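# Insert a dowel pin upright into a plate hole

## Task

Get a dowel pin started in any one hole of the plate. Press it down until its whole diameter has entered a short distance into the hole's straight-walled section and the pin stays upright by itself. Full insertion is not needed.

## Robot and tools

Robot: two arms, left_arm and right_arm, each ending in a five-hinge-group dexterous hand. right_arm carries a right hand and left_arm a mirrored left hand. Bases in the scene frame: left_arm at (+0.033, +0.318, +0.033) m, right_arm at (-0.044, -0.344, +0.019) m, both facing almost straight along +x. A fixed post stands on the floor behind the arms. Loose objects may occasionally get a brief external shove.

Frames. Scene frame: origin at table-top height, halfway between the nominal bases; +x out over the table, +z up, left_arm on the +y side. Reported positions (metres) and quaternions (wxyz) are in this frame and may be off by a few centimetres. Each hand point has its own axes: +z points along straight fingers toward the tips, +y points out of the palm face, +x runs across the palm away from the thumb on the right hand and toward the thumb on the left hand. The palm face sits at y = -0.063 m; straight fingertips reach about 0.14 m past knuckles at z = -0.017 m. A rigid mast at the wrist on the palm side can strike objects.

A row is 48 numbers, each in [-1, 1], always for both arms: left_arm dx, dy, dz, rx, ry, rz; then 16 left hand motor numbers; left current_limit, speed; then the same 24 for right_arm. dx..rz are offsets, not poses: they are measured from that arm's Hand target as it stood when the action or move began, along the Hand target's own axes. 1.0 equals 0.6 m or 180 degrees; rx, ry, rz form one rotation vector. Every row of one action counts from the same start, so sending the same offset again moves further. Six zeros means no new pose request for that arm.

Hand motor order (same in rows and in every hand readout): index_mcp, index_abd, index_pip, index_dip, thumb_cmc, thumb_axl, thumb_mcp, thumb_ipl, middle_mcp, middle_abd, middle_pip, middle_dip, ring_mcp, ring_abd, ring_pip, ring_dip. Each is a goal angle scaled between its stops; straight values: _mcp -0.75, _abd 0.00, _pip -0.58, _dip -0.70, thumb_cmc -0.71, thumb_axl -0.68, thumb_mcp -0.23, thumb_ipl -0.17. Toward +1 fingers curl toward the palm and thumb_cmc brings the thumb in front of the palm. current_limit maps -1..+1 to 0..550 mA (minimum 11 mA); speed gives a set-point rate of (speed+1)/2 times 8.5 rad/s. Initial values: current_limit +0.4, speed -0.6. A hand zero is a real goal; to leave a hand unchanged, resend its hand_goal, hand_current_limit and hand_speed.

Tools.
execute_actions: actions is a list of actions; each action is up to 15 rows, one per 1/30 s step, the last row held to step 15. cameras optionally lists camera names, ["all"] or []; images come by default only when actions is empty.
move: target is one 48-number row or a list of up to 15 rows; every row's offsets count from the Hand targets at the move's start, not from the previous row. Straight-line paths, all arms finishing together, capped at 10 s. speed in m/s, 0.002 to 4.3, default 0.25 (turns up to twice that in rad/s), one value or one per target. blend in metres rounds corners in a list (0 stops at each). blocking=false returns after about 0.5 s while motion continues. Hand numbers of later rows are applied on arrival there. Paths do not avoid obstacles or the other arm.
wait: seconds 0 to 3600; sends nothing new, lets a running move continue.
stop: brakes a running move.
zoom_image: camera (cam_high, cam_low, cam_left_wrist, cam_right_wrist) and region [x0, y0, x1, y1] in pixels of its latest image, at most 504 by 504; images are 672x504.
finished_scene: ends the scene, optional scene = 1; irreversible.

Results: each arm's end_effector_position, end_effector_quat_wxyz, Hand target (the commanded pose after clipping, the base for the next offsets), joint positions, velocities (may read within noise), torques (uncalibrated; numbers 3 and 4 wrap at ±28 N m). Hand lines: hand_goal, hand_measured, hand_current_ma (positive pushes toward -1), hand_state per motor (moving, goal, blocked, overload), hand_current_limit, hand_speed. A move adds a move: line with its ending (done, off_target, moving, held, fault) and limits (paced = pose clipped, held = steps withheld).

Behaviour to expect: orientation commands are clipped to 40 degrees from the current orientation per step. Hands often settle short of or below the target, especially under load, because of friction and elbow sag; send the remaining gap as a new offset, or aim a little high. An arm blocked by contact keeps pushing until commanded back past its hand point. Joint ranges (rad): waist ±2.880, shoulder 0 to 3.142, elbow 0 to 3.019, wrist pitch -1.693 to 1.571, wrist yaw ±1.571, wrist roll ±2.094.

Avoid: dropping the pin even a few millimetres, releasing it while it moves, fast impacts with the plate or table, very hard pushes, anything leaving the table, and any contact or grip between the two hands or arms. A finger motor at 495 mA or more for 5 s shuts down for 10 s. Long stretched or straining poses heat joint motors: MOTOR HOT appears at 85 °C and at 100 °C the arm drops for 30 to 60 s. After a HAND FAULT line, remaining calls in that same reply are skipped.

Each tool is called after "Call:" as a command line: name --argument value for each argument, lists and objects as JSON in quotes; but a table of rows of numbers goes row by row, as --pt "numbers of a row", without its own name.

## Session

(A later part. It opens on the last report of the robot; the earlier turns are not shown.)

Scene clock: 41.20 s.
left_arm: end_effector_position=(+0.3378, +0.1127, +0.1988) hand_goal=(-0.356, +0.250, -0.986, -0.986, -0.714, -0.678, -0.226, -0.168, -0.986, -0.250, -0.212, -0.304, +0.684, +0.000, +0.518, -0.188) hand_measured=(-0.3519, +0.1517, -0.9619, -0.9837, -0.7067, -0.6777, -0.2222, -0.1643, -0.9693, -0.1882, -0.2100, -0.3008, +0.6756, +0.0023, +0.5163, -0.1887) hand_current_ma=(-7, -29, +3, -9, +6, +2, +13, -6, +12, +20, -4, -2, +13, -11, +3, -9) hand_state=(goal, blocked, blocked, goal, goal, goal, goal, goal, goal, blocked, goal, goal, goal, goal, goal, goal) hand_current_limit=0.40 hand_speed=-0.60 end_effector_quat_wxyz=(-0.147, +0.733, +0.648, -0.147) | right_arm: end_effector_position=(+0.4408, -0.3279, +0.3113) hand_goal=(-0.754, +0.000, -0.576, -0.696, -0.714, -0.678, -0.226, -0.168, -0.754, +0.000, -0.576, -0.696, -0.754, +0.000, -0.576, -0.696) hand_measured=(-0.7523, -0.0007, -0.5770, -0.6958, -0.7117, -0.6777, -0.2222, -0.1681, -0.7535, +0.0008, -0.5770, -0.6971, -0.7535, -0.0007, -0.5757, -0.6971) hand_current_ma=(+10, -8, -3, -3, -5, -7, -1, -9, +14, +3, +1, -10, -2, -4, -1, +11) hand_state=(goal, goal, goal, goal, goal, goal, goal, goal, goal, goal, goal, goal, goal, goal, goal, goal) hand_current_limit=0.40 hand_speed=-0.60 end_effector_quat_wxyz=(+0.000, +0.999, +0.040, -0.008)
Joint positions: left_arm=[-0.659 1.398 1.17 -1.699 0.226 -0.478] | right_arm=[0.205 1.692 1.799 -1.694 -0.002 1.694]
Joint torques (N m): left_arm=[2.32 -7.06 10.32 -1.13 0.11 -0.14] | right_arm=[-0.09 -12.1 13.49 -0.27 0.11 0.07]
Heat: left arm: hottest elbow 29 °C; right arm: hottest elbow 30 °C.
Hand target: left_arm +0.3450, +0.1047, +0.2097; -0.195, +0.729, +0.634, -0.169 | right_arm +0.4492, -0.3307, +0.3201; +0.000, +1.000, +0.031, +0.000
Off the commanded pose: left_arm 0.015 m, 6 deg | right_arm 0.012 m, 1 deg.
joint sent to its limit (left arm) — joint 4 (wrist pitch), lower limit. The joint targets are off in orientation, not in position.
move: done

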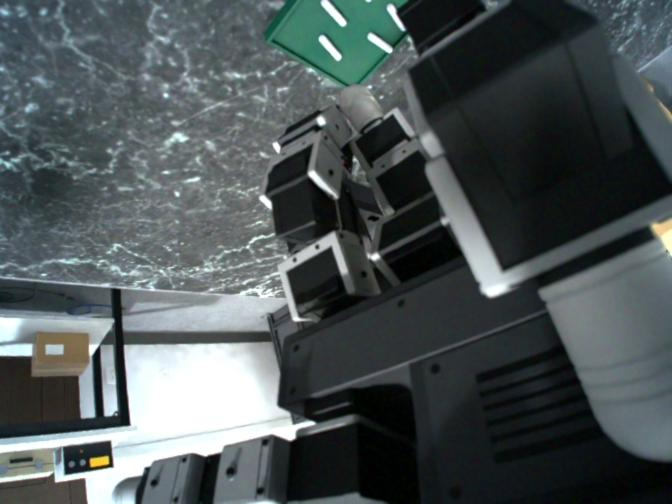

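Call:
move --target '[-0.0045,0.0138,0.1478,0,0,0,-0.356,0.084,-0.985,-0.986,-0.714,-0.678,-0.226,-0.168,-0.986,-0.085,-0.212,-0.304,0.685,0,0.518,-0.188,0.4,-0.6,0,0,0,0,0,0,-0.754,0,-0.576,-0.696,-0.714,-0.678,-0.226,-0.168,-0.754,0,-0.576,-0.696,-0.754,0,-0.576,-0.696,0.4,-0.6]' --speed '[0.1]' --cameras '["cam_left_wrist","cam_high","cam_low"]'

Call:
zoom_image --camera "cam_left_wrist" --region '[240, 0, 440, 150]'

Call:
zoom_image --camera "cam_high" --region '[200, 150, 320, 240]'

Scene clock: 43.27 s.
left_arm: end_effector_position=(+0.3101, +0.1091, +0.1337) hand_goal=(-0.356, +0.084, -0.986, -0.986, -0.714, -0.678, -0.226, -0.168, -0.986, -0.086, -0.212, -0.304, +0.684, +0.000, +0.518, -0.188) hand_measured=(-0.3519, +0.0799, -0.9632, -0.9825, -0.7067, -0.6777, -0.2222, -0.1643, -0.9681, -0.0813, -0.2100, -0.3008, +0.6756, +0.0008, +0.5163, -0.1887) hand_current_ma=(-7, +6, -6, -6, +1, +0, +10, +2, +10, +1, -10, -5, +4, -3, +7, -2) hand_state=(goal, goal, blocked, goal, goal, goal, goal, goal, goal, goal, goal, goal, goal, goal, goal, goal) hand_current_limit=0.40 hand_speed=-0.60 end_effector_quat_wxyz=(-0.192, +0.730, +0.634, -0.169) | right_arm: end_effector_position=(+0.4408, -0.3279, +0.3113) hand_goal=(-0.754, +0.000, -0.576, -0.696, -0.714, -0.678, -0.226, -0.168, -0.754, +0.000, -0.576, -0.696, -0.754, +0.000, -0.576, -0.696) hand_measured=(-0.7535, -0.0007, -0.5770, -0.6958, -0.7117, -0.6767, -0.2222, -0.1681, -0.7535, +0.0008, -0.5757, -0.6958, -0.7535, +0.0008, -0.5770, -0.6958) hand_current_ma=(+9, +1, -4, -12, +0, -6, +2, +0, +8, +10, +11, -9, +4, -9, +3, +2) hand_state=(goal, goal, goal, goal, goal, goal, goal, goal, goal, goal, goal, goal, goal, goal, goal, goal) hand_current_limit=0.40 hand_speed=-0.60 end_effector_quat_wxyz=(+0.000, +0.999, +0.040, -0.008)
Joint positions: left_arm=[-0.697 1.471 1.056 -1.608 0.26 -0.48] | right_arm=[0.205 1.692 1.799 -1.694 -0.002 1.694]
Joint torques (N m): left_arm=[2.2 -7.47 6.38 -0.42 0.17 -0.13] | right_arm=[-0.56 -12.4 13.63 -0.21 0.07 0.12]
Heat: left arm: hottest elbow 29 °C; right arm: hottest elbow 31 °C.
Hand target: left_arm +0.3079, +0.1073, +0.1287; -0.196, +0.729, +0.634, -0.169 | right_arm +0.4492, -0.3307, +0.3201; +0.000, +1.000, +0.031, +0.000
Off the commanded pose: left_arm 0.006 m, 0 deg | right_arm 0.012 m, 1 deg.
move: done
Images, in order (width x height): cam_high 672x504, cam_low 672x504, cam_left_wrist 672x504.

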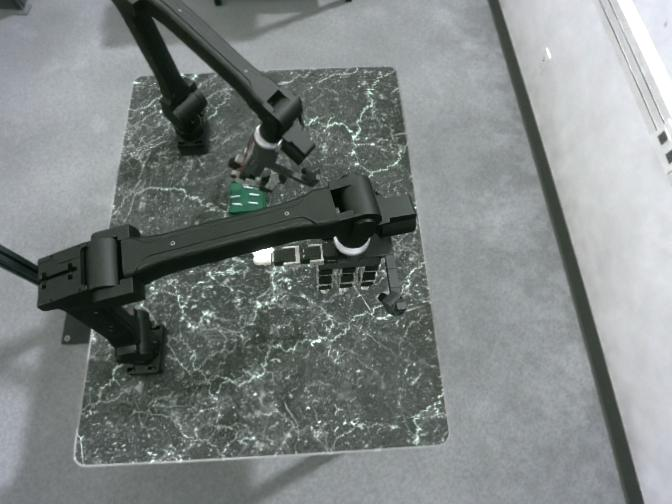

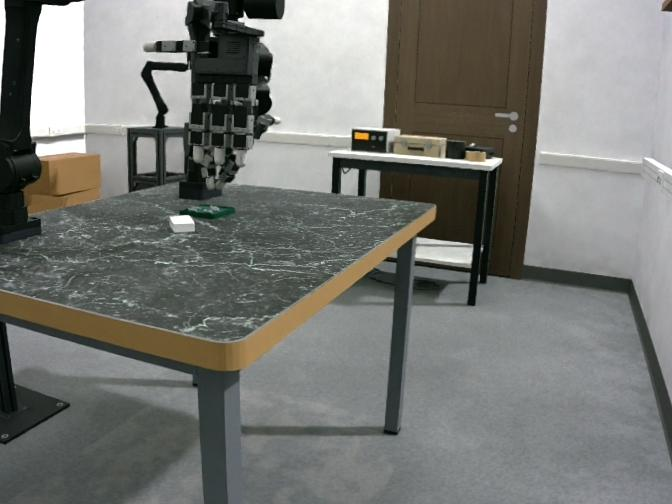

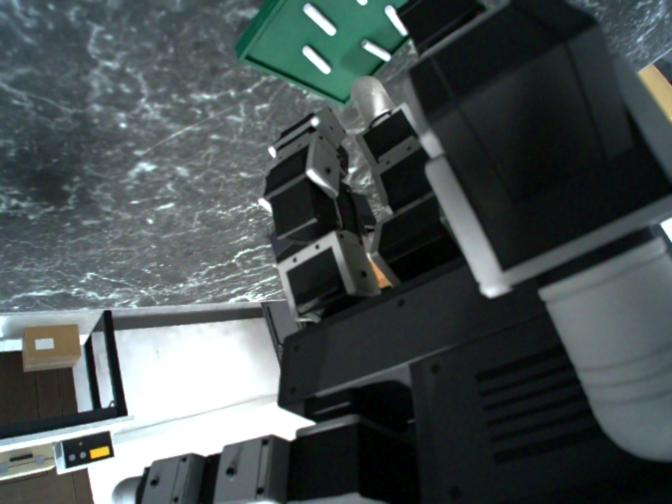

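Scaled by 2.520 from the camera's image (finer frame: 960x720).

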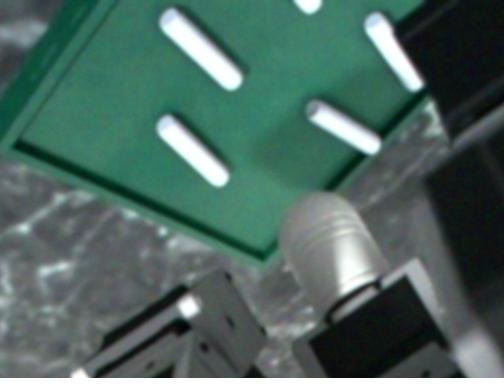

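Scaled by 4.200 from the camera's image (finer frame: 960x720).

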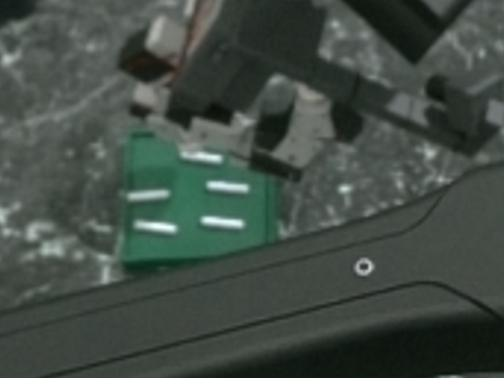

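Call:
move --target '[0,0.053,0.0272,0,0,0,-0.356,0.084,-0.985,-0.986,-0.714,-0.678,-0.226,-0.168,-0.986,-0.085,-0.212,-0.304,0.685,0,0.518,-0.188,0.4,-0.6,0,0,0,0,0,0,-0.754,0,-0.576,-0.696,-0.714,-0.678,-0.226,-0.168,-0.754,0,-0.576,-0.696,-0.754,0,-0.576,-0.696,0.4,-0.6]' --speed '[0.06]' --cameras '["cam_left_wrist","cam_high"]'

Call:
zoom_image --camera "cam_left_wrist" --region '[240, 0, 440, 150]'

Call:
zoom_image --camera "cam_high" --region '[200, 150, 320, 240]'

Scene clock: 45.00 s.
left_arm: end_effector_position=(+0.3248, +0.1032, +0.1037) hand_goal=(-0.356, +0.084, -0.986, -0.986, -0.714, -0.678, -0.226, -0.168, -0.986, -0.086, -0.212, -0.304, +0.684, +0.000, +0.518, -0.188) hand_measured=(-0.3519, +0.0799, -0.9632, -0.9837, -0.7067, -0.6777, -0.2222, -0.1643, -0.9681, -0.0813, -0.2087, -0.3008, +0.6756, +0.0008, +0.5150, -0.1874) hand_current_ma=(-6, +6, +1, -6, +6, +6, +3, +1, +13, +10, -11, -9, +8, -10, +4, +0) hand_state=(goal, goal, blocked, goal, goal, goal, goal, goal, goal, goal, goal, goal, goal, goal, goal, goal) hand_current_limit=0.40 hand_speed=-0.60 end_effector_quat_wxyz=(-0.195, +0.728, +0.635, -0.169) | right_arm: end_effector_position=(+0.4408, -0.3279, +0.3113) hand_goal=(-0.754, +0.000, -0.576, -0.696, -0.714, -0.678, -0.226, -0.168, -0.754, +0.000, -0.576, -0.696, -0.754, +0.000, -0.576, -0.696) hand_measured=(-0.7535, +0.0008, -0.5770, -0.6958, -0.7104, -0.6767, -0.2212, -0.1681, -0.7523, -0.0007, -0.5757, -0.6958, -0.7535, +0.0008, -0.5757, -0.6958) hand_current_ma=(+13, -4, -12, -5, +4, -7, +14, -10, -2, +7, +1, -13, +6, -6, -12, +14) hand_state=(goal, goal, goal, goal, goal, goal, goal, goal, goal, goal, goal, goal, goal, goal, goal, goal) hand_current_limit=0.40 hand_speed=-0.60 end_effector_quat_wxyz=(+0.000, +0.999, +0.040, -0.008)
Joint positions: left_arm=[-0.686 1.549 1.056 -1.537 0.254 -0.474] | right_arm=[0.205 1.692 1.799 -1.694 -0.002 1.694]
Joint torques (N m): left_arm=[3.25 -8.12 6.27 -0.43 -0.05 0] | right_arm=[-0.15 -12.51 13.71 -0.12 0.1 0.09]
Heat: left arm: hottest elbow 29 °C; right arm: hottest elbow 31 °C.
Hand target: left_arm +0.3272, +0.1047, +0.0987; -0.195, +0.729, +0.634, -0.169 | right_arm +0.4492, -0.3307, +0.3201; +0.000, +1.000, +0.031, +0.000
Off the commanded pose: left_arm 0.006 m, 0 deg | right_arm 0.012 m, 1 deg.
move: done
Images, in order (width x height): cam_high 672x504, cam_left_wrist 672x504.

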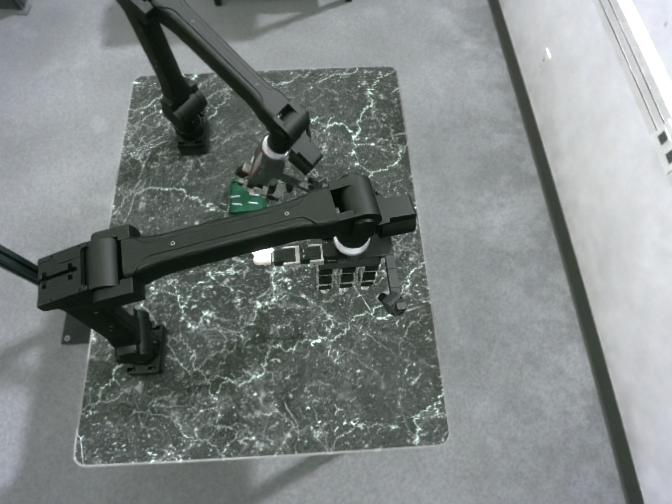

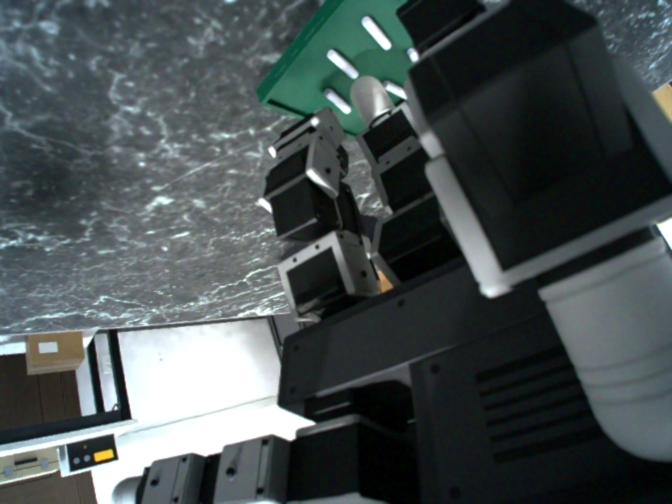

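Scaled by 2.520 from the camera's image (finer frame: 960x720).

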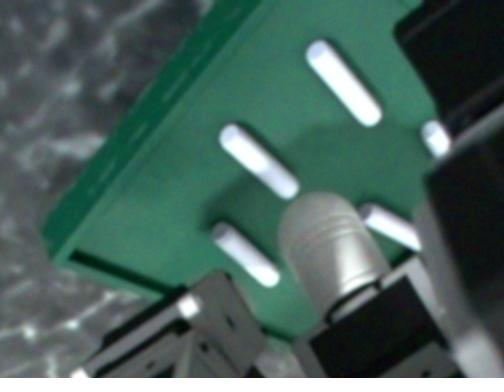

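Scaled by 4.200 from the camera's image (finer frame: 960x720).

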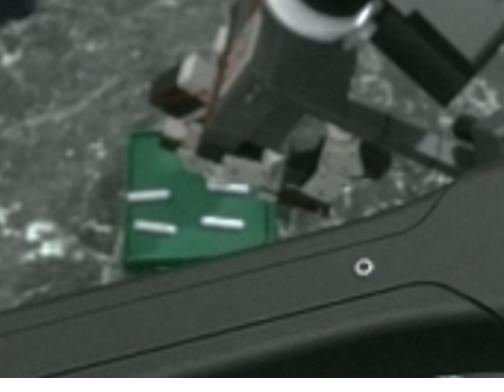

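Call:
move --target '[0,0,0,0,0,0,-0.356,0.084,-0.985,-0.986,-0.714,-0.678,-0.226,-0.168,-0.986,-0.085,-0.212,-0.304,0.685,0,0.518,-0.188,0.4,-0.6,-0.433,0.257,0,0,0,0,-0.754,0,-0.576,-0.696,-0.714,-0.678,-0.226,-0.168,-0.754,0,-0.576,-0.696,-0.754,0,-0.576,-0.696,0.4,-0.6]' --speed '[0.25]' --cameras '["all"]'

Call:
zoom_image --camera "cam_high" --region '[200, 150, 320, 240]'

Call:
zoom_image --camera "cam_low" --region '[160, 150, 280, 240]'

Scene clock: 47.80 s.
left_arm: end_effector_position=(+0.3248, +0.1031, +0.1037) hand_goal=(-0.356, +0.084, -0.986, -0.986, -0.714, -0.678, -0.226, -0.168, -0.986, -0.086, -0.212, -0.304, +0.684, +0.000, +0.518, -0.188) hand_measured=(-0.3519, +0.0799, -0.9619, -0.9825, -0.7067, -0.6777, -0.2222, -0.1633, -0.9681, -0.0813, -0.2100, -0.3008, +0.6756, +0.0008, +0.5150, -0.1887) hand_current_ma=(+0, +7, -11, -8, -2, +5, +4, -2, +14, +1, -7, -4, +7, -8, +3, -7) hand_state=(goal, goal, blocked, goal, goal, goal, goal, goal, goal, goal, goal, goal, goal, goal, goal, goal) hand_current_limit=0.40 hand_speed=-0.60 end_effector_quat_wxyz=(-0.195, +0.728, +0.635, -0.169) | right_arm: end_effector_position=(+0.2035, -0.4982, +0.3184) hand_goal=(-0.754, +0.000, -0.576, -0.696, -0.714, -0.678, -0.226, -0.168, -0.754, +0.000, -0.576, -0.696, -0.754, +0.000, -0.576, -0.696) hand_measured=(-0.7535, -0.0051, -0.5770, -0.6971, -0.7092, -0.6777, -0.2212, -0.1681, -0.7535, -0.0065, -0.5757, -0.6945, -0.7535, -0.0095, -0.5757, -0.6958) hand_current_ma=(+14, -12, -15, -12, +3, -6, +8, -5, +8, +3, -1, -2, -9, -23, -2, +12) hand_state=(goal, goal, goal, goal, goal, goal, goal, goal, goal, goal, goal, goal, goal, goal, goal, goal) hand_current_limit=0.40 hand_speed=-0.60 end_effector_quat_wxyz=(+0.003, +0.999, +0.033, +0.005)
Joint positions: left_arm=[-0.686 1.549 1.056 -1.537 0.254 -0.474] | right_arm=[-0.245 1.049 1.189 -1.7 0.003 1.257]
Joint torques (N m): left_arm=[3.25 -8.06 6.28 -0.38 -0.05 0.03] | right_arm=[-0.85 -4.72 9.96 -0.17 -0.03 -0.06]
Heat: left arm: hottest elbow 30 °C; right arm: hottest elbow 31 °C.
Hand target: left_arm +0.3272, +0.1048, +0.0987; -0.195, +0.729, +0.634, -0.169 | right_arm +0.1995, -0.5008, +0.3196; -0.001, +1.000, +0.031, +0.000
Off the commanded pose: left_arm 0.006 m, 0 deg | right_arm 0.005 m, 1 deg.
joint sent to its limit (right arm) — joint 4 (wrist pitch), lower limit. The joint targets still meet the commanded pose.
move: done

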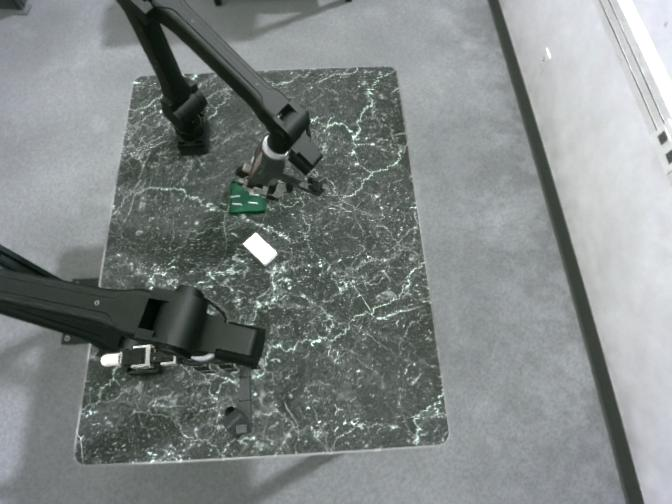

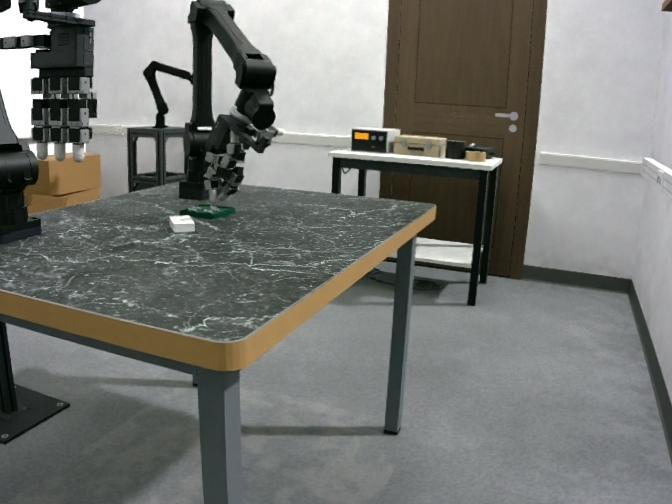

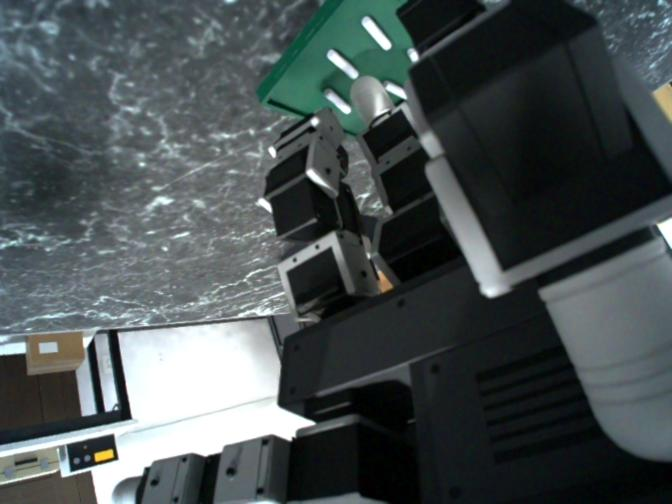

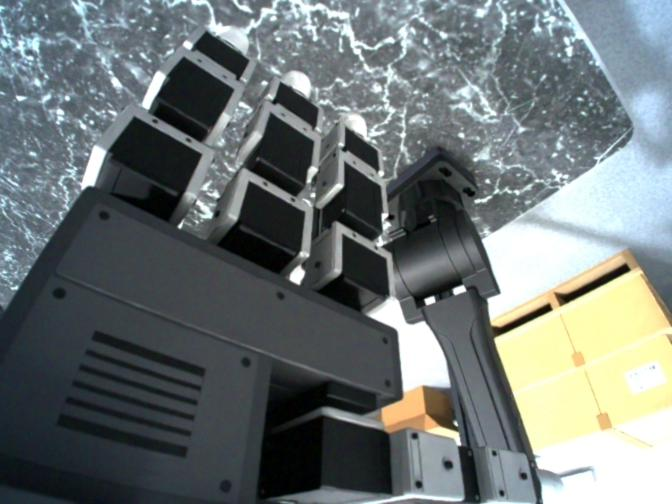

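Scaled by 4.200 from the camera's image (finer frame: 960x720).

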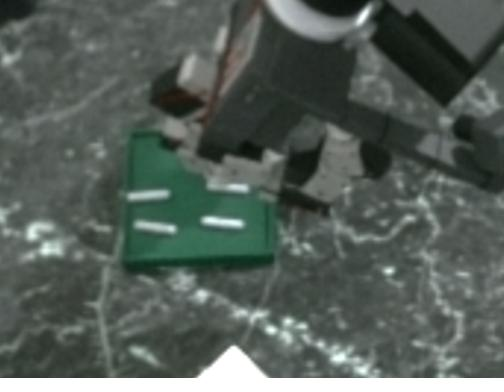

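Scaled by 4.200 from the camera's image (finer frame: 960x720).

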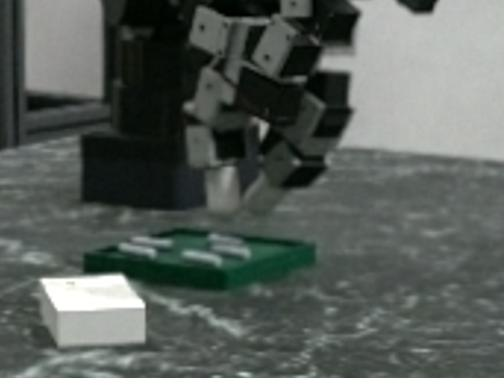

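Call:
move --target '[0.0005,0.0195,0.0272,0,0,0,-0.356,0.084,-0.985,-0.986,-0.714,-0.678,-0.226,-0.168,-0.986,-0.085,-0.212,-0.304,0.685,0,0.518,-0.188,0.4,-0.6,0,0,0,0,0,0,-0.754,0,-0.576,-0.696,-0.714,-0.678,-0.226,-0.168,-0.754,0,-0.576,-0.696,-0.754,0,-0.576,-0.696,0.4,-0.6]' --speed '[0.04]' --cameras '["cam_left_wrist","cam_high","cam_low"]'

Call:
zoom_image --camera "cam_left_wrist" --region '[300, 20, 440, 125]'

Call:
zoom_image --camera "cam_low" --region '[160, 160, 260, 235]'

Scene clock: 49.37 s.
left_arm: end_effector_position=(+0.3280, +0.1019, +0.0849) hand_goal=(-0.356, +0.084, -0.986, -0.986, -0.714, -0.678, -0.226, -0.168, -0.986, -0.086, -0.212, -0.304, +0.684, +0.000, +0.518, -0.188) hand_measured=(-0.3519, +0.0799, -0.9632, -0.9825, -0.7067, -0.6777, -0.2222, -0.1643, -0.9705, -0.0798, -0.2100, -0.3008, +0.6756, +0.0023, +0.5150, -0.1874) hand_current_ma=(-5, +4, -3, -8, +7, +3, +14, -1, +9, -3, -9, -2, +10, -13, +0, +0) hand_state=(goal, goal, blocked, goal, goal, goal, goal, goal, goal, goal, goal, goal, goal, goal, goal, goal) hand_current_limit=0.40 hand_speed=-0.60 end_effector_quat_wxyz=(-0.193, +0.729, +0.635, -0.168) | right_arm: end_effector_position=(+0.2036, -0.4982, +0.3184) hand_goal=(-0.754, +0.000, -0.576, -0.696, -0.714, -0.678, -0.226, -0.168, -0.754, +0.000, -0.576, -0.696, -0.754, +0.000, -0.576, -0.696) hand_measured=(-0.7523, -0.0051, -0.5757, -0.6958, -0.7079, -0.6777, -0.2212, -0.1672, -0.7535, -0.0080, -0.5757, -0.6958, -0.7535, -0.0095, -0.5770, -0.6958) hand_current_ma=(+4, -12, -5, -10, +4, -4, +8, -6, +2, -3, +1, -2, +0, -18, -5, +9) hand_state=(goal, goal, goal, goal, goal, goal, goal, goal, goal, goal, goal, goal, goal, goal, goal, goal) hand_current_limit=0.40 hand_speed=-0.60 end_effector_quat_wxyz=(+0.003, +0.999, +0.034, +0.005)
Joint positions: left_arm=[-0.683 1.58 1.037 -1.484 0.253 -0.471] | right_arm=[-0.245 1.049 1.189 -1.7 0.003 1.256]
Joint torques (N m): left_arm=[3.31 -8.18 5.85 -0.34 -0.05 0.03] | right_arm=[-0.91 -4.42 9.95 -0.2 -0.02 -0.07]
Heat: left arm: hottest elbow 30 °C; right arm: hottest elbow 31 °C.
Hand target: left_arm +0.3292, +0.1048, +0.0786; -0.195, +0.728, +0.634, -0.169 | right_arm +0.1995, -0.5007, +0.3196; -0.001, +1.000, +0.031, +0.000
Off the commanded pose: left_arm 0.007 m, 0 deg | right_arm 0.005 m, 1 deg.
joint sent to its limit (right arm) — joint 4 (wrist pitch), lower limit. The joint targets still meet the commanded pose.
move: done
Images, in order (width x height): cam_high 672x504, cam_low 672x504, cam_left_wrist 672x504.

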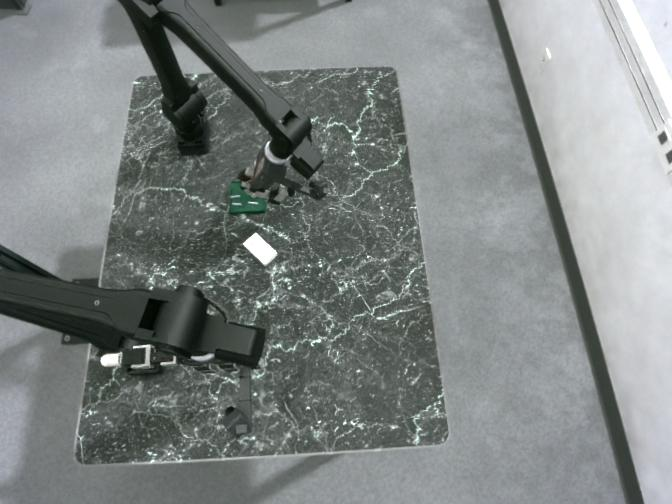

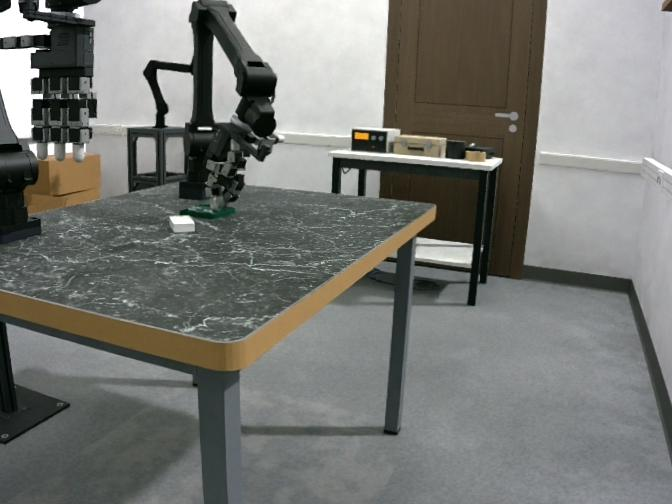

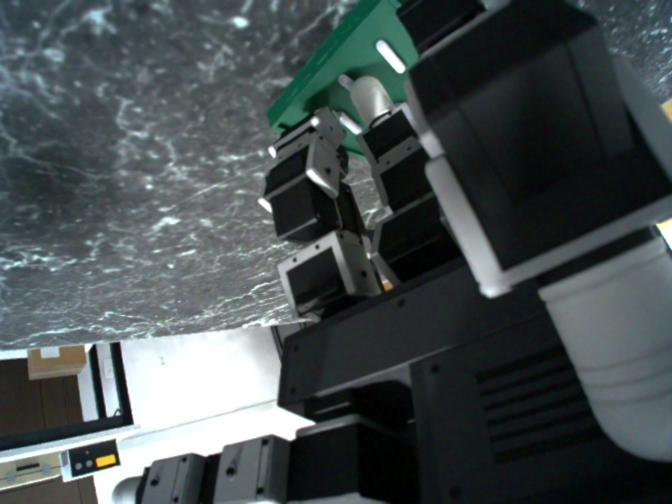

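Scaled by 3.600 from the camera's image (finer frame: 960x720).

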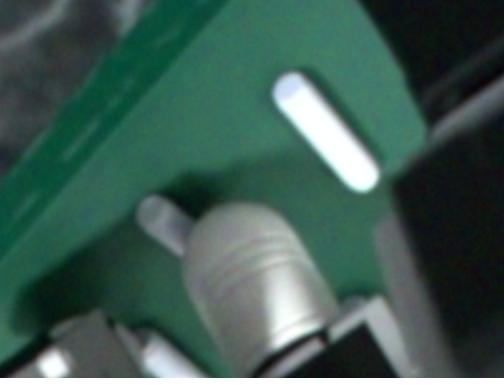

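Scaled by 5.040 from the camera's image (finer frame: 960x720).

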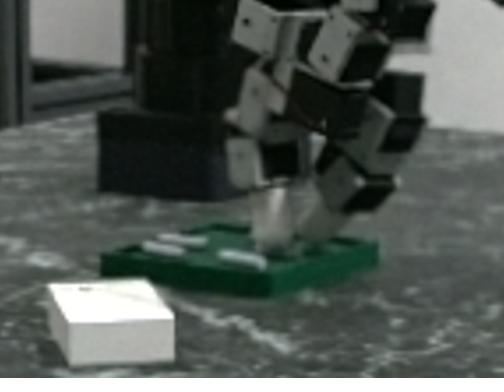

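Call:
move --target '[-0.0012,0.010,0.0093,0,0,0,-0.356,0.084,-0.985,-0.986,-0.714,-0.678,-0.226,-0.168,-0.986,-0.085,-0.212,-0.304,0.685,0,0.518,-0.188,0.4,-0.6,0,0,0,0,0,0,-0.754,0,-0.576,-0.696,-0.714,-0.678,-0.226,-0.168,-0.754,0,-0.576,-0.696,-0.754,0,-0.576,-0.696,0.4,-0.6]' --speed '[0.03]' --cameras '["cam_left_wrist","cam_high","cam_low"]'

Call:
zoom_image --camera "cam_left_wrist" --region '[300, 20, 440, 125]'

Call:
zoom_image --camera "cam_low" --region '[170, 170, 250, 230]'

Scene clock: 50.67 s.
left_arm: end_effector_position=(+0.3314, +0.1010, +0.0819) hand_goal=(-0.356, +0.084, -0.986, -0.986, -0.714, -0.678, -0.226, -0.168, -0.986, -0.086, -0.212, -0.304, +0.684, +0.000, +0.518, -0.188) hand_measured=(-0.3615, +0.0843, -0.9683, -0.9977, -0.7067, -0.6767, -0.2222, -0.1643, -0.9693, -0.0798, -0.2100, -0.3008, +0.6756, +0.0008, +0.5150, -0.1887) hand_current_ma=(-10, +6, -8, -6, +5, +4, +2, -2, +5, +4, -9, -3, +9, -6, -2, +1) hand_state=(goal, goal, goal, goal, goal, goal, goal, goal, goal, goal, goal, goal, goal, goal, goal, goal) hand_current_limit=0.40 hand_speed=-0.60 end_effector_quat_wxyz=(-0.189, +0.729, +0.636, -0.167) | right_arm: end_effector_position=(+0.2036, -0.4982, +0.3184) hand_goal=(-0.754, +0.000, -0.576, -0.696, -0.714, -0.678, -0.226, -0.168, -0.754, +0.000, -0.576, -0.696, -0.754, +0.000, -0.576, -0.696) hand_measured=(-0.7523, -0.0051, -0.5757, -0.6971, -0.7092, -0.6777, -0.2212, -0.1681, -0.7535, -0.0080, -0.5770, -0.6971, -0.7535, -0.0080, -0.5757, -0.6958) hand_current_ma=(+11, -10, -18, -13, +2, -2, +13, -10, +9, +1, -3, -11, -3, -19, -3, +8) hand_state=(goal, goal, goal, goal, goal, goal, goal, goal, goal, goal, goal, goal, goal, goal, goal, goal) hand_current_limit=0.40 hand_speed=-0.60 end_effector_quat_wxyz=(+0.003, +0.999, +0.034, +0.005)
Joint positions: left_arm=[-0.68 1.586 1.037 -1.47 0.252 -0.47] | right_arm=[-0.245 1.049 1.189 -1.7 0.003 1.256]
Joint torques (N m): left_arm=[3.25 -7.65 5.64 -0.14 -0.01 0.03] | right_arm=[0.03 -5.01 9.8 -0.06 0 -0.06]
Heat: left arm: hottest elbow 30 °C; right arm: hottest elbow 31 °C.
Hand target: left_arm +0.3313, +0.1037, +0.0708; -0.196, +0.728, +0.634, -0.169 | right_arm +0.1995, -0.5007, +0.3196; -0.001, +1.000, +0.031, +0.000
Off the commanded pose: left_arm 0.011 m, 1 deg | right_arm 0.005 m, 1 deg.
joint sent to its limit (right arm) — joint 4 (wrist pitch), lower limit. The joint targets still meet the commanded pose.
move: off_target (left_arm)
Images, in order (width x height): cam_high 672x504, cam_low 672x504, cam_left_wrist 672x504.

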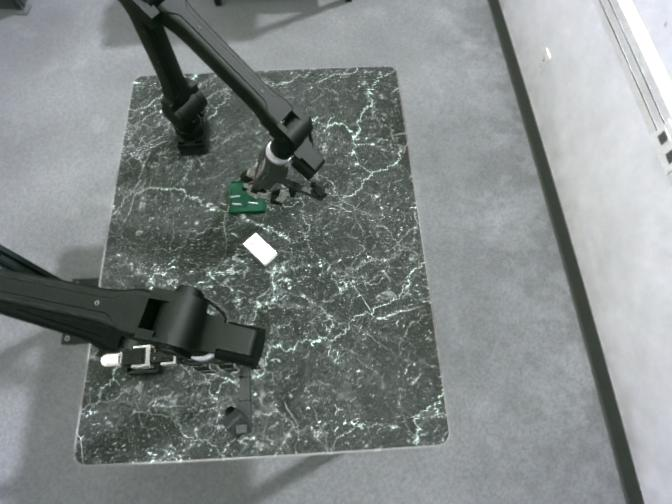

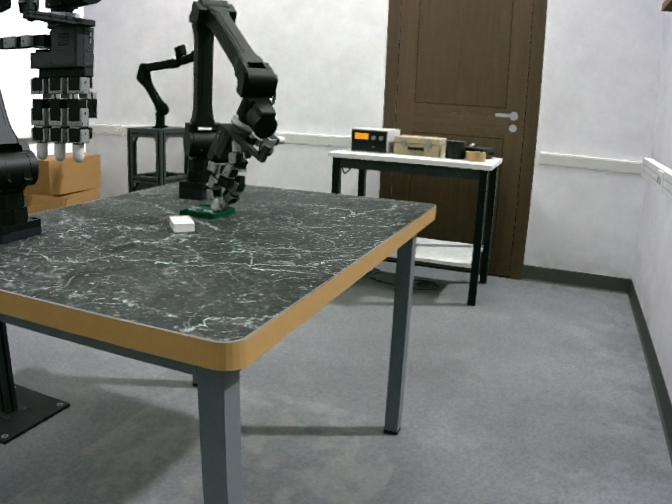

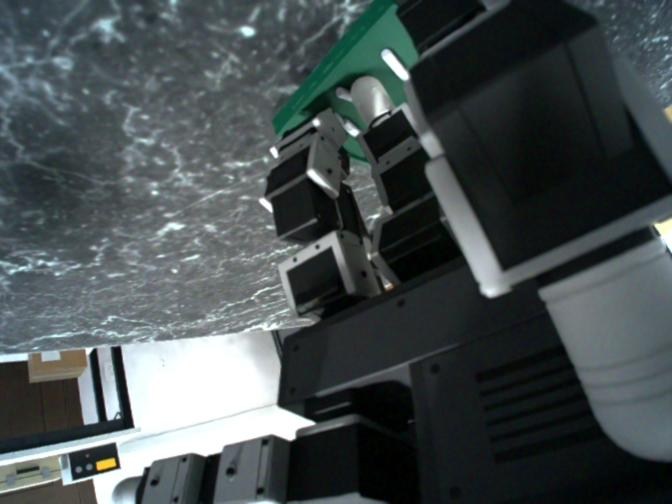

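Scaled by 3.600 from the camera's image (finer frame: 960x720).

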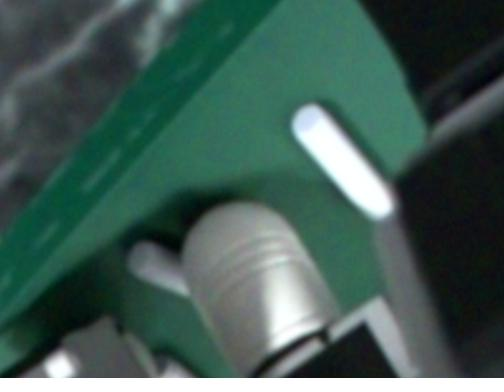

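Scaled by 6.300 from the camera's image (finer frame: 960x720).

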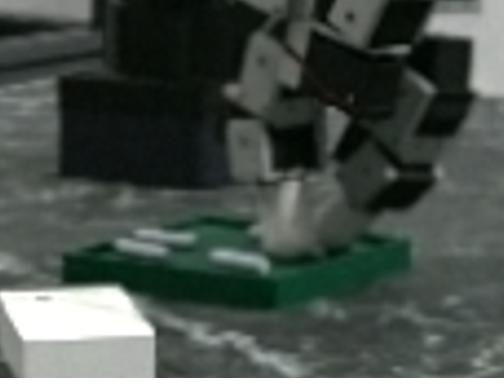

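Call:
move --target '[0.0027,0.0008,-0.0182,0,0,0,-0.366,0.084,-0.985,-0.986,-0.714,-0.678,-0.226,-0.168,-0.986,-0.085,-0.234,-0.319,0.685,0,0.518,-0.188,0.4,-0.6,0,0,0,0,0,0,-0.754,0,-0.576,-0.696,-0.714,-0.678,-0.226,-0.168,-0.754,0,-0.576,-0.696,-0.754,0,-0.576,-0.696,0.4,-0.6]' --speed '[0.03]' --cameras '["cam_left_wrist","cam_low"]'

Call:
zoom_image --camera "cam_left_wrist" --region '[300, 20, 440, 125]'

Call:
zoom_image --camera "cam_low" --region '[170, 170, 250, 230]'

Scene clock: 52.00 s.
left_arm: end_effector_position=(+0.3327, +0.1031, +0.0814) hand_goal=(-0.366, +0.084, -0.986, -0.986, -0.714, -0.678, -0.226, -0.168, -0.986, -0.086, -0.234, -0.320, +0.684, +0.000, +0.518, -0.188) hand_measured=(-0.3676, +0.0931, -0.9670, -0.9990, -0.7054, -0.6777, -0.2222, -0.1643, -0.9705, -0.0813, -0.2267, -0.3161, +0.6756, +0.0023, +0.5150, -0.1887) hand_current_ma=(-4, +8, -8, -7, +0, +7, +6, -2, +6, +8, -10, -1, +8, -8, +8, -5) hand_state=(goal, goal, goal, goal, goal, goal, goal, goal, goal, goal, goal, goal, goal, goal, goal, goal) hand_current_limit=0.40 hand_speed=-0.60 end_effector_quat_wxyz=(-0.189, +0.729, +0.635, -0.169) | right_arm: end_effector_position=(+0.2036, -0.4982, +0.3184) hand_goal=(-0.754, +0.000, -0.576, -0.696, -0.714, -0.678, -0.226, -0.168, -0.754, +0.000, -0.576, -0.696, -0.754, +0.000, -0.576, -0.696) hand_measured=(-0.7523, -0.0065, -0.5770, -0.6958, -0.7079, -0.6777, -0.2212, -0.1681, -0.7523, -0.0065, -0.5757, -0.6971, -0.7523, -0.0080, -0.5770, -0.6958) hand_current_ma=(+3, -14, +0, -9, +5, +2, +5, -1, +11, -3, +3, +2, +1, -19, -3, +14) hand_state=(goal, goal, goal, goal, goal, goal, goal, goal, goal, goal, goal, goal, goal, goal, goal, goal) hand_current_limit=0.40 hand_speed=-0.60 end_effector_quat_wxyz=(+0.003, +0.999, +0.034, +0.005)
Joint positions: left_arm=[-0.672 1.588 1.037 -1.472 0.251 -0.46] | right_arm=[-0.245 1.049 1.189 -1.7 0.003 1.256]
Joint torques (N m): left_arm=[3.31 -7.82 7.46 -1.36 -0.17 0.08] | right_arm=[-0.26 -4.25 9.99 -0.09 0 -0.08]
Heat: left arm: hottest elbow 30 °C; right arm: hottest elbow 30 °C.
Hand target: left_arm +0.3374, +0.1044, +0.0801; -0.195, +0.729, +0.634, -0.169 | right_arm +0.1995, -0.5007, +0.3196; -0.001, +1.000, +0.031, +0.000
Off the commanded pose: left_arm 0.005 m, 1 deg | right_arm 0.005 m, 1 deg.
joint sent to its limit (right arm) — joint 4 (wrist pitch), lower limit. The joint targets still meet the commanded pose.
move: done
Images, in order (width x height): cam_low 672x504, cam_left_wrist 672x504.

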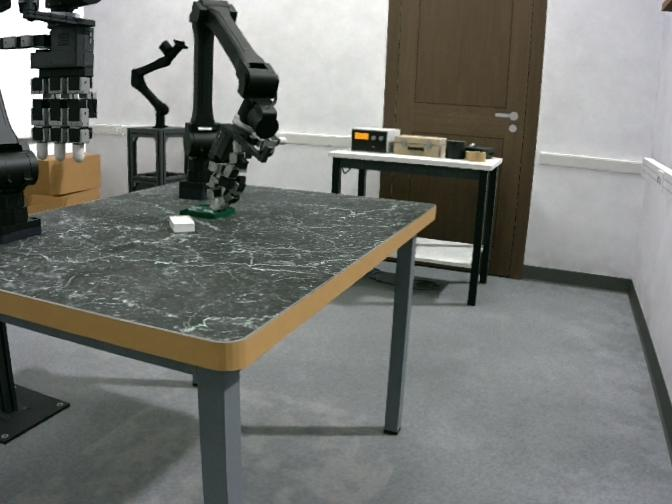

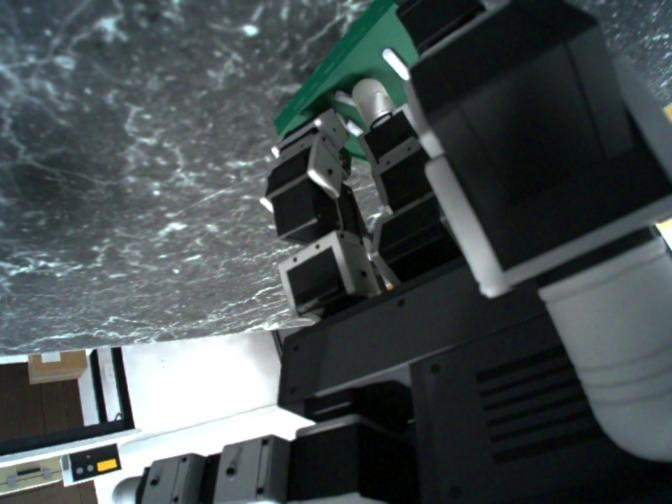

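Scaled by 3.600 from the camera's image (finer frame: 960x720).

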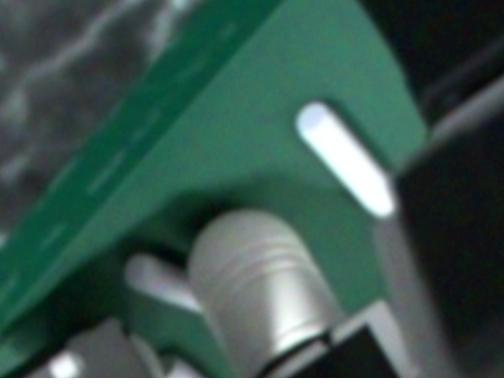

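Scaled by 6.300 from the camera's image (finer frame: 960x720).

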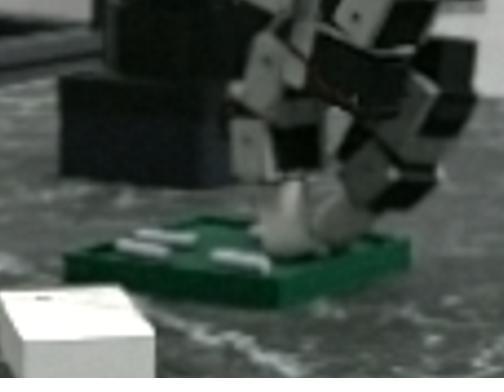

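Call:
zoom_image --camera "cam_left_wrist" --region '[310, 70, 390, 130]'

Scaled by 6.300 from the camera's image (finer frame: 960x720).

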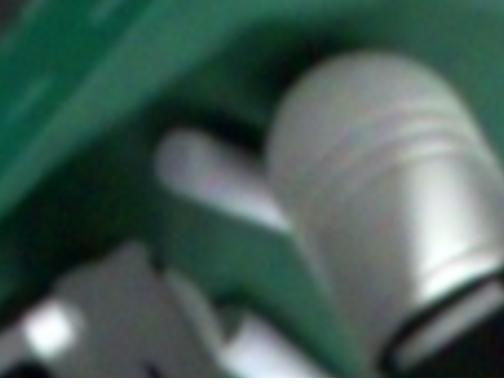

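Call:
move --target '[0,0,0,0,0,0,-0.366,0.3,-0.985,-0.986,-0.714,-0.678,-0.226,-0.168,-0.986,-0.3,-0.234,-0.319,0.685,0,0.518,-0.188,0.4,-0.85,0,0,0,0,0,0,-0.754,0,-0.576,-0.696,-0.714,-0.678,-0.226,-0.168,-0.754,0,-0.576,-0.696,-0.754,0,-0.576,-0.696,0.4,-0.6]' --speed '[0.03]' --cameras '["cam_left_wrist","cam_low"]'

Call:
zoom_image --camera "cam_left_wrist" --region '[300, 20, 440, 125]'

Call:
zoom_image --camera "cam_low" --region '[170, 170, 250, 230]'

Scene clock: 52.93 s.
left_arm: end_effector_position=(+0.3329, +0.1052, +0.0810) hand_goal=(-0.366, +0.300, -0.986, -0.986, -0.714, -0.678, -0.226, -0.168, -0.986, -0.300, -0.234, -0.320, +0.684, +0.000, +0.518, -0.188) hand_measured=(-0.3676, +0.1297, -0.9645, -0.9990, -0.7067, -0.6767, -0.2222, -0.1643, -0.9705, -0.1897, -0.2267, -0.3161, +0.6744, +0.0008, +0.5150, -0.1887) hand_current_ma=(-7, -79, +0, -9, +3, +1, +8, +0, +9, +42, -5, -2, +3, -6, -3, -2) hand_state=(goal, blocked, blocked, goal, goal, goal, goal, goal, goal, blocked, goal, goal, goal, goal, goal, goal) hand_current_limit=0.40 hand_speed=-0.85 end_effector_quat_wxyz=(-0.192, +0.729, +0.635, -0.168) | right_arm: end_effector_position=(+0.2036, -0.4982, +0.3184) hand_goal=(-0.754, +0.000, -0.576, -0.696, -0.714, -0.678, -0.226, -0.168, -0.754, +0.000, -0.576, -0.696, -0.754, +0.000, -0.576, -0.696) hand_measured=(-0.7523, -0.0051, -0.5770, -0.6971, -0.7079, -0.6767, -0.2222, -0.1672, -0.7535, -0.0080, -0.5770, -0.6971, -0.7535, -0.0095, -0.5757, -0.6958) hand_current_ma=(+12, -9, -6, -8, +3, -11, +4, -7, +5, +4, -6, -1, +5, -15, -1, +15) hand_state=(goal, goal, goal, goal, goal, goal, goal, goal, goal, goal, goal, goal, goal, goal, goal, goal) hand_current_limit=0.40 hand_speed=-0.60 end_effector_quat_wxyz=(+0.003, +0.999, +0.034, +0.005)
Joint positions: left_arm=[-0.67 1.59 1.037 -1.476 0.246 -0.459] | right_arm=[-0.245 1.049 1.189 -1.7 0.003 1.256]
Joint torques (N m): left_arm=[3.25 -8.12 7.45 -1.18 -0.01 0.03] | right_arm=[-0.97 -4.66 9.89 -0.08 -0.04 -0.06]
Heat: left arm: hottest elbow 30 °C; right arm: hottest elbow 30 °C.
Hand target: left_arm +0.3374, +0.1045, +0.0801; -0.195, +0.729, +0.634, -0.169 | right_arm +0.1995, -0.5007, +0.3196; -0.001, +1.000, +0.031, +0.000
Off the commanded pose: left_arm 0.005 m, 0 deg | right_arm 0.005 m, 1 deg.
joint sent to its limit (right arm) — joint 4 (wrist pitch), lower limit. The joint targets still meet the commanded pose.
move: done
Images, in order (width x height): cam_low 672x504, cam_left_wrist 672x504.

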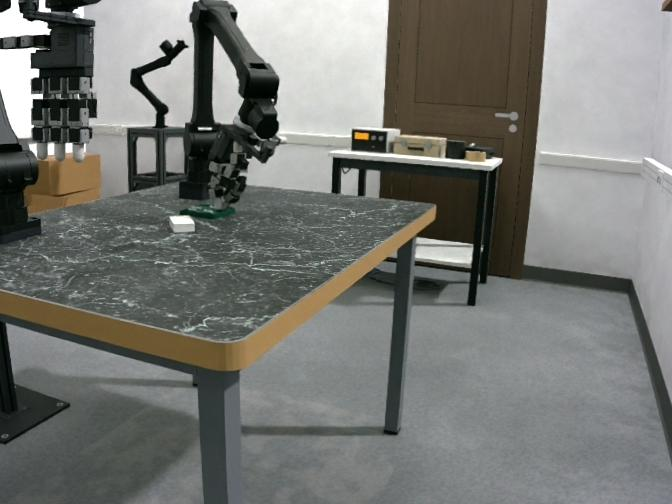

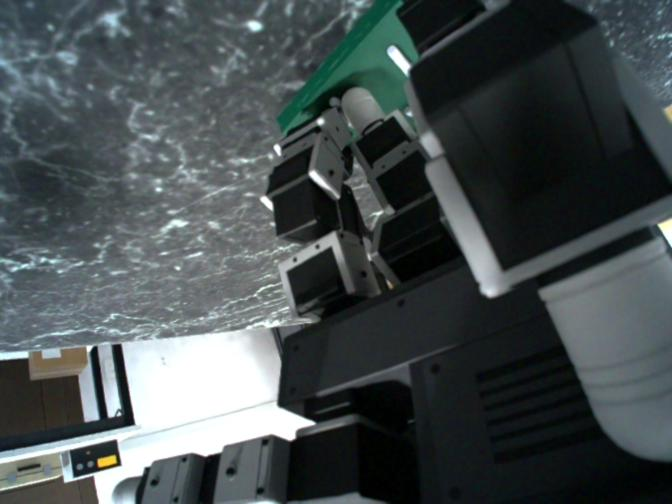

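Scaled by 3.600 from the camera's image (finer frame: 960x720).

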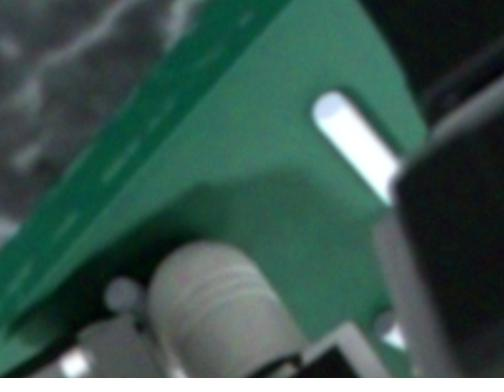

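Scaled by 6.300 from the camera's image (finer frame: 960x720).

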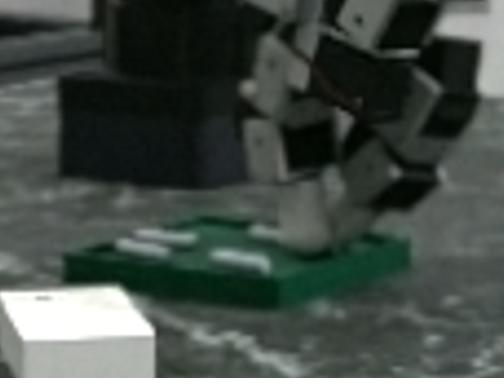

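Call:
move --target '[0,0,0,0,0,0,-0.366,0.6,-0.985,-0.986,-0.714,-0.678,-0.226,-0.168,-0.986,-0.6,-0.234,-0.319,0.685,0,0.518,-0.188,0.4,-0.85,0,0,0,0,0,0,-0.754,0,-0.576,-0.696,-0.714,-0.678,-0.226,-0.168,-0.754,0,-0.576,-0.696,-0.754,0,-0.576,-0.696,0.4,-0.6]' --speed '[0.03]' --cameras '["cam_left_wrist"]'

Call:
zoom_image --camera "cam_left_wrist" --region '[300, 60, 400, 135]'

Scene clock: 53.63 s.
left_arm: end_effector_position=(+0.3326, +0.1054, +0.0811) hand_goal=(-0.366, +0.600, -0.986, -0.986, -0.714, -0.678, -0.226, -0.168, -0.986, -0.600, -0.234, -0.320, +0.684, +0.000, +0.518, -0.188) hand_measured=(-0.3676, +0.1341, -0.9658, -0.9990, -0.7067, -0.6777, -0.2222, -0.1643, -0.9742, -0.2073, -0.2241, -0.3148, +0.6756, +0.0023, +0.5150, -0.1887) hand_current_ma=(-2, -378, -8, -12, +3, +1, +2, -5, +5, +391, -12, -4, +10, -7, +4, -5) hand_state=(goal, moving, blocked, goal, goal, goal, goal, goal, goal, moving, goal, goal, goal, goal, goal, goal) hand_current_limit=0.40 hand_speed=-0.85 end_effector_quat_wxyz=(-0.193, +0.729, +0.635, -0.168) | right_arm: end_effector_position=(+0.2036, -0.4982, +0.3184) hand_goal=(-0.754, +0.000, -0.576, -0.696, -0.714, -0.678, -0.226, -0.168, -0.754, +0.000, -0.576, -0.696, -0.754, +0.000, -0.576, -0.696) hand_measured=(-0.7535, -0.0051, -0.5770, -0.6971, -0.7092, -0.6777, -0.2212, -0.1672, -0.7535, -0.0065, -0.5770, -0.6958, -0.7523, -0.0095, -0.5770, -0.6958) hand_current_ma=(+11, -15, -9, -11, +10, -3, +5, -2, +6, +0, +5, -2, +6, -22, -7, +14) hand_state=(goal, goal, goal, goal, goal, goal, goal, goal, goal, goal, goal, goal, goal, goal, goal, goal) hand_current_limit=0.40 hand_speed=-0.60 end_effector_quat_wxyz=(+0.003, +0.999, +0.034, +0.005)
Joint positions: left_arm=[-0.67 1.59 1.037 -1.477 0.246 -0.459] | right_arm=[-0.245 1.049 1.189 -1.7 0.003 1.256]
Joint torques (N m): left_arm=[3.08 -8.06 7.42 -1.13 0 0.03] | right_arm=[-0.21 -4.72 9.83 0.02 0.01 -0.07]
Heat: left arm: hottest elbow 30 °C; right arm: hottest elbow 30 °C.
Hand target: left_arm +0.3374, +0.1045, +0.0801; -0.195, +0.729, +0.634, -0.169 | right_arm +0.1995, -0.5007, +0.3196; -0.001, +1.000, +0.031, +0.000
Off the commanded pose: left_arm 0.005 m, 0 deg | right_arm 0.005 m, 1 deg.
joint sent to its limit (right arm) — joint 4 (wrist pitch), lower limit. The joint targets still meet the commanded pose.
move: done

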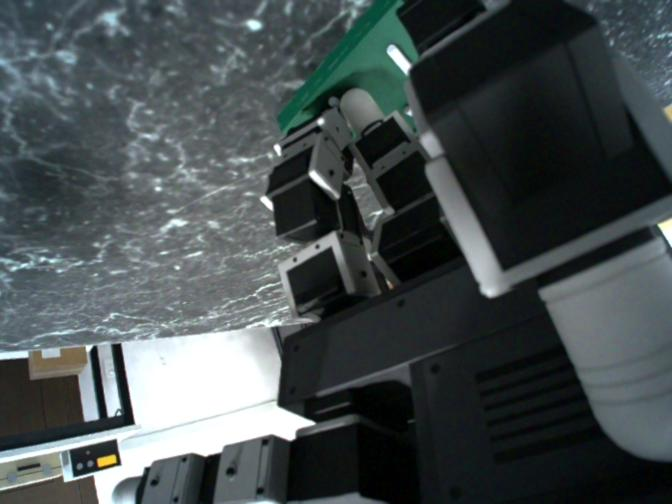

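Scaled by 5.040 from the camera's image (finer frame: 960x720).

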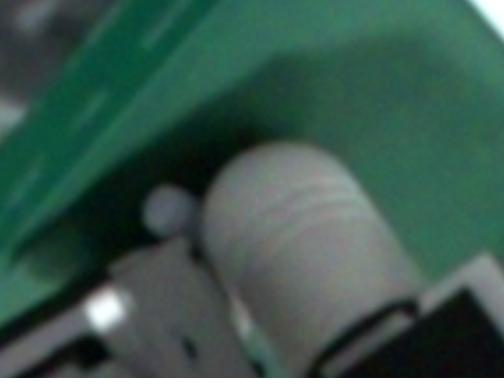

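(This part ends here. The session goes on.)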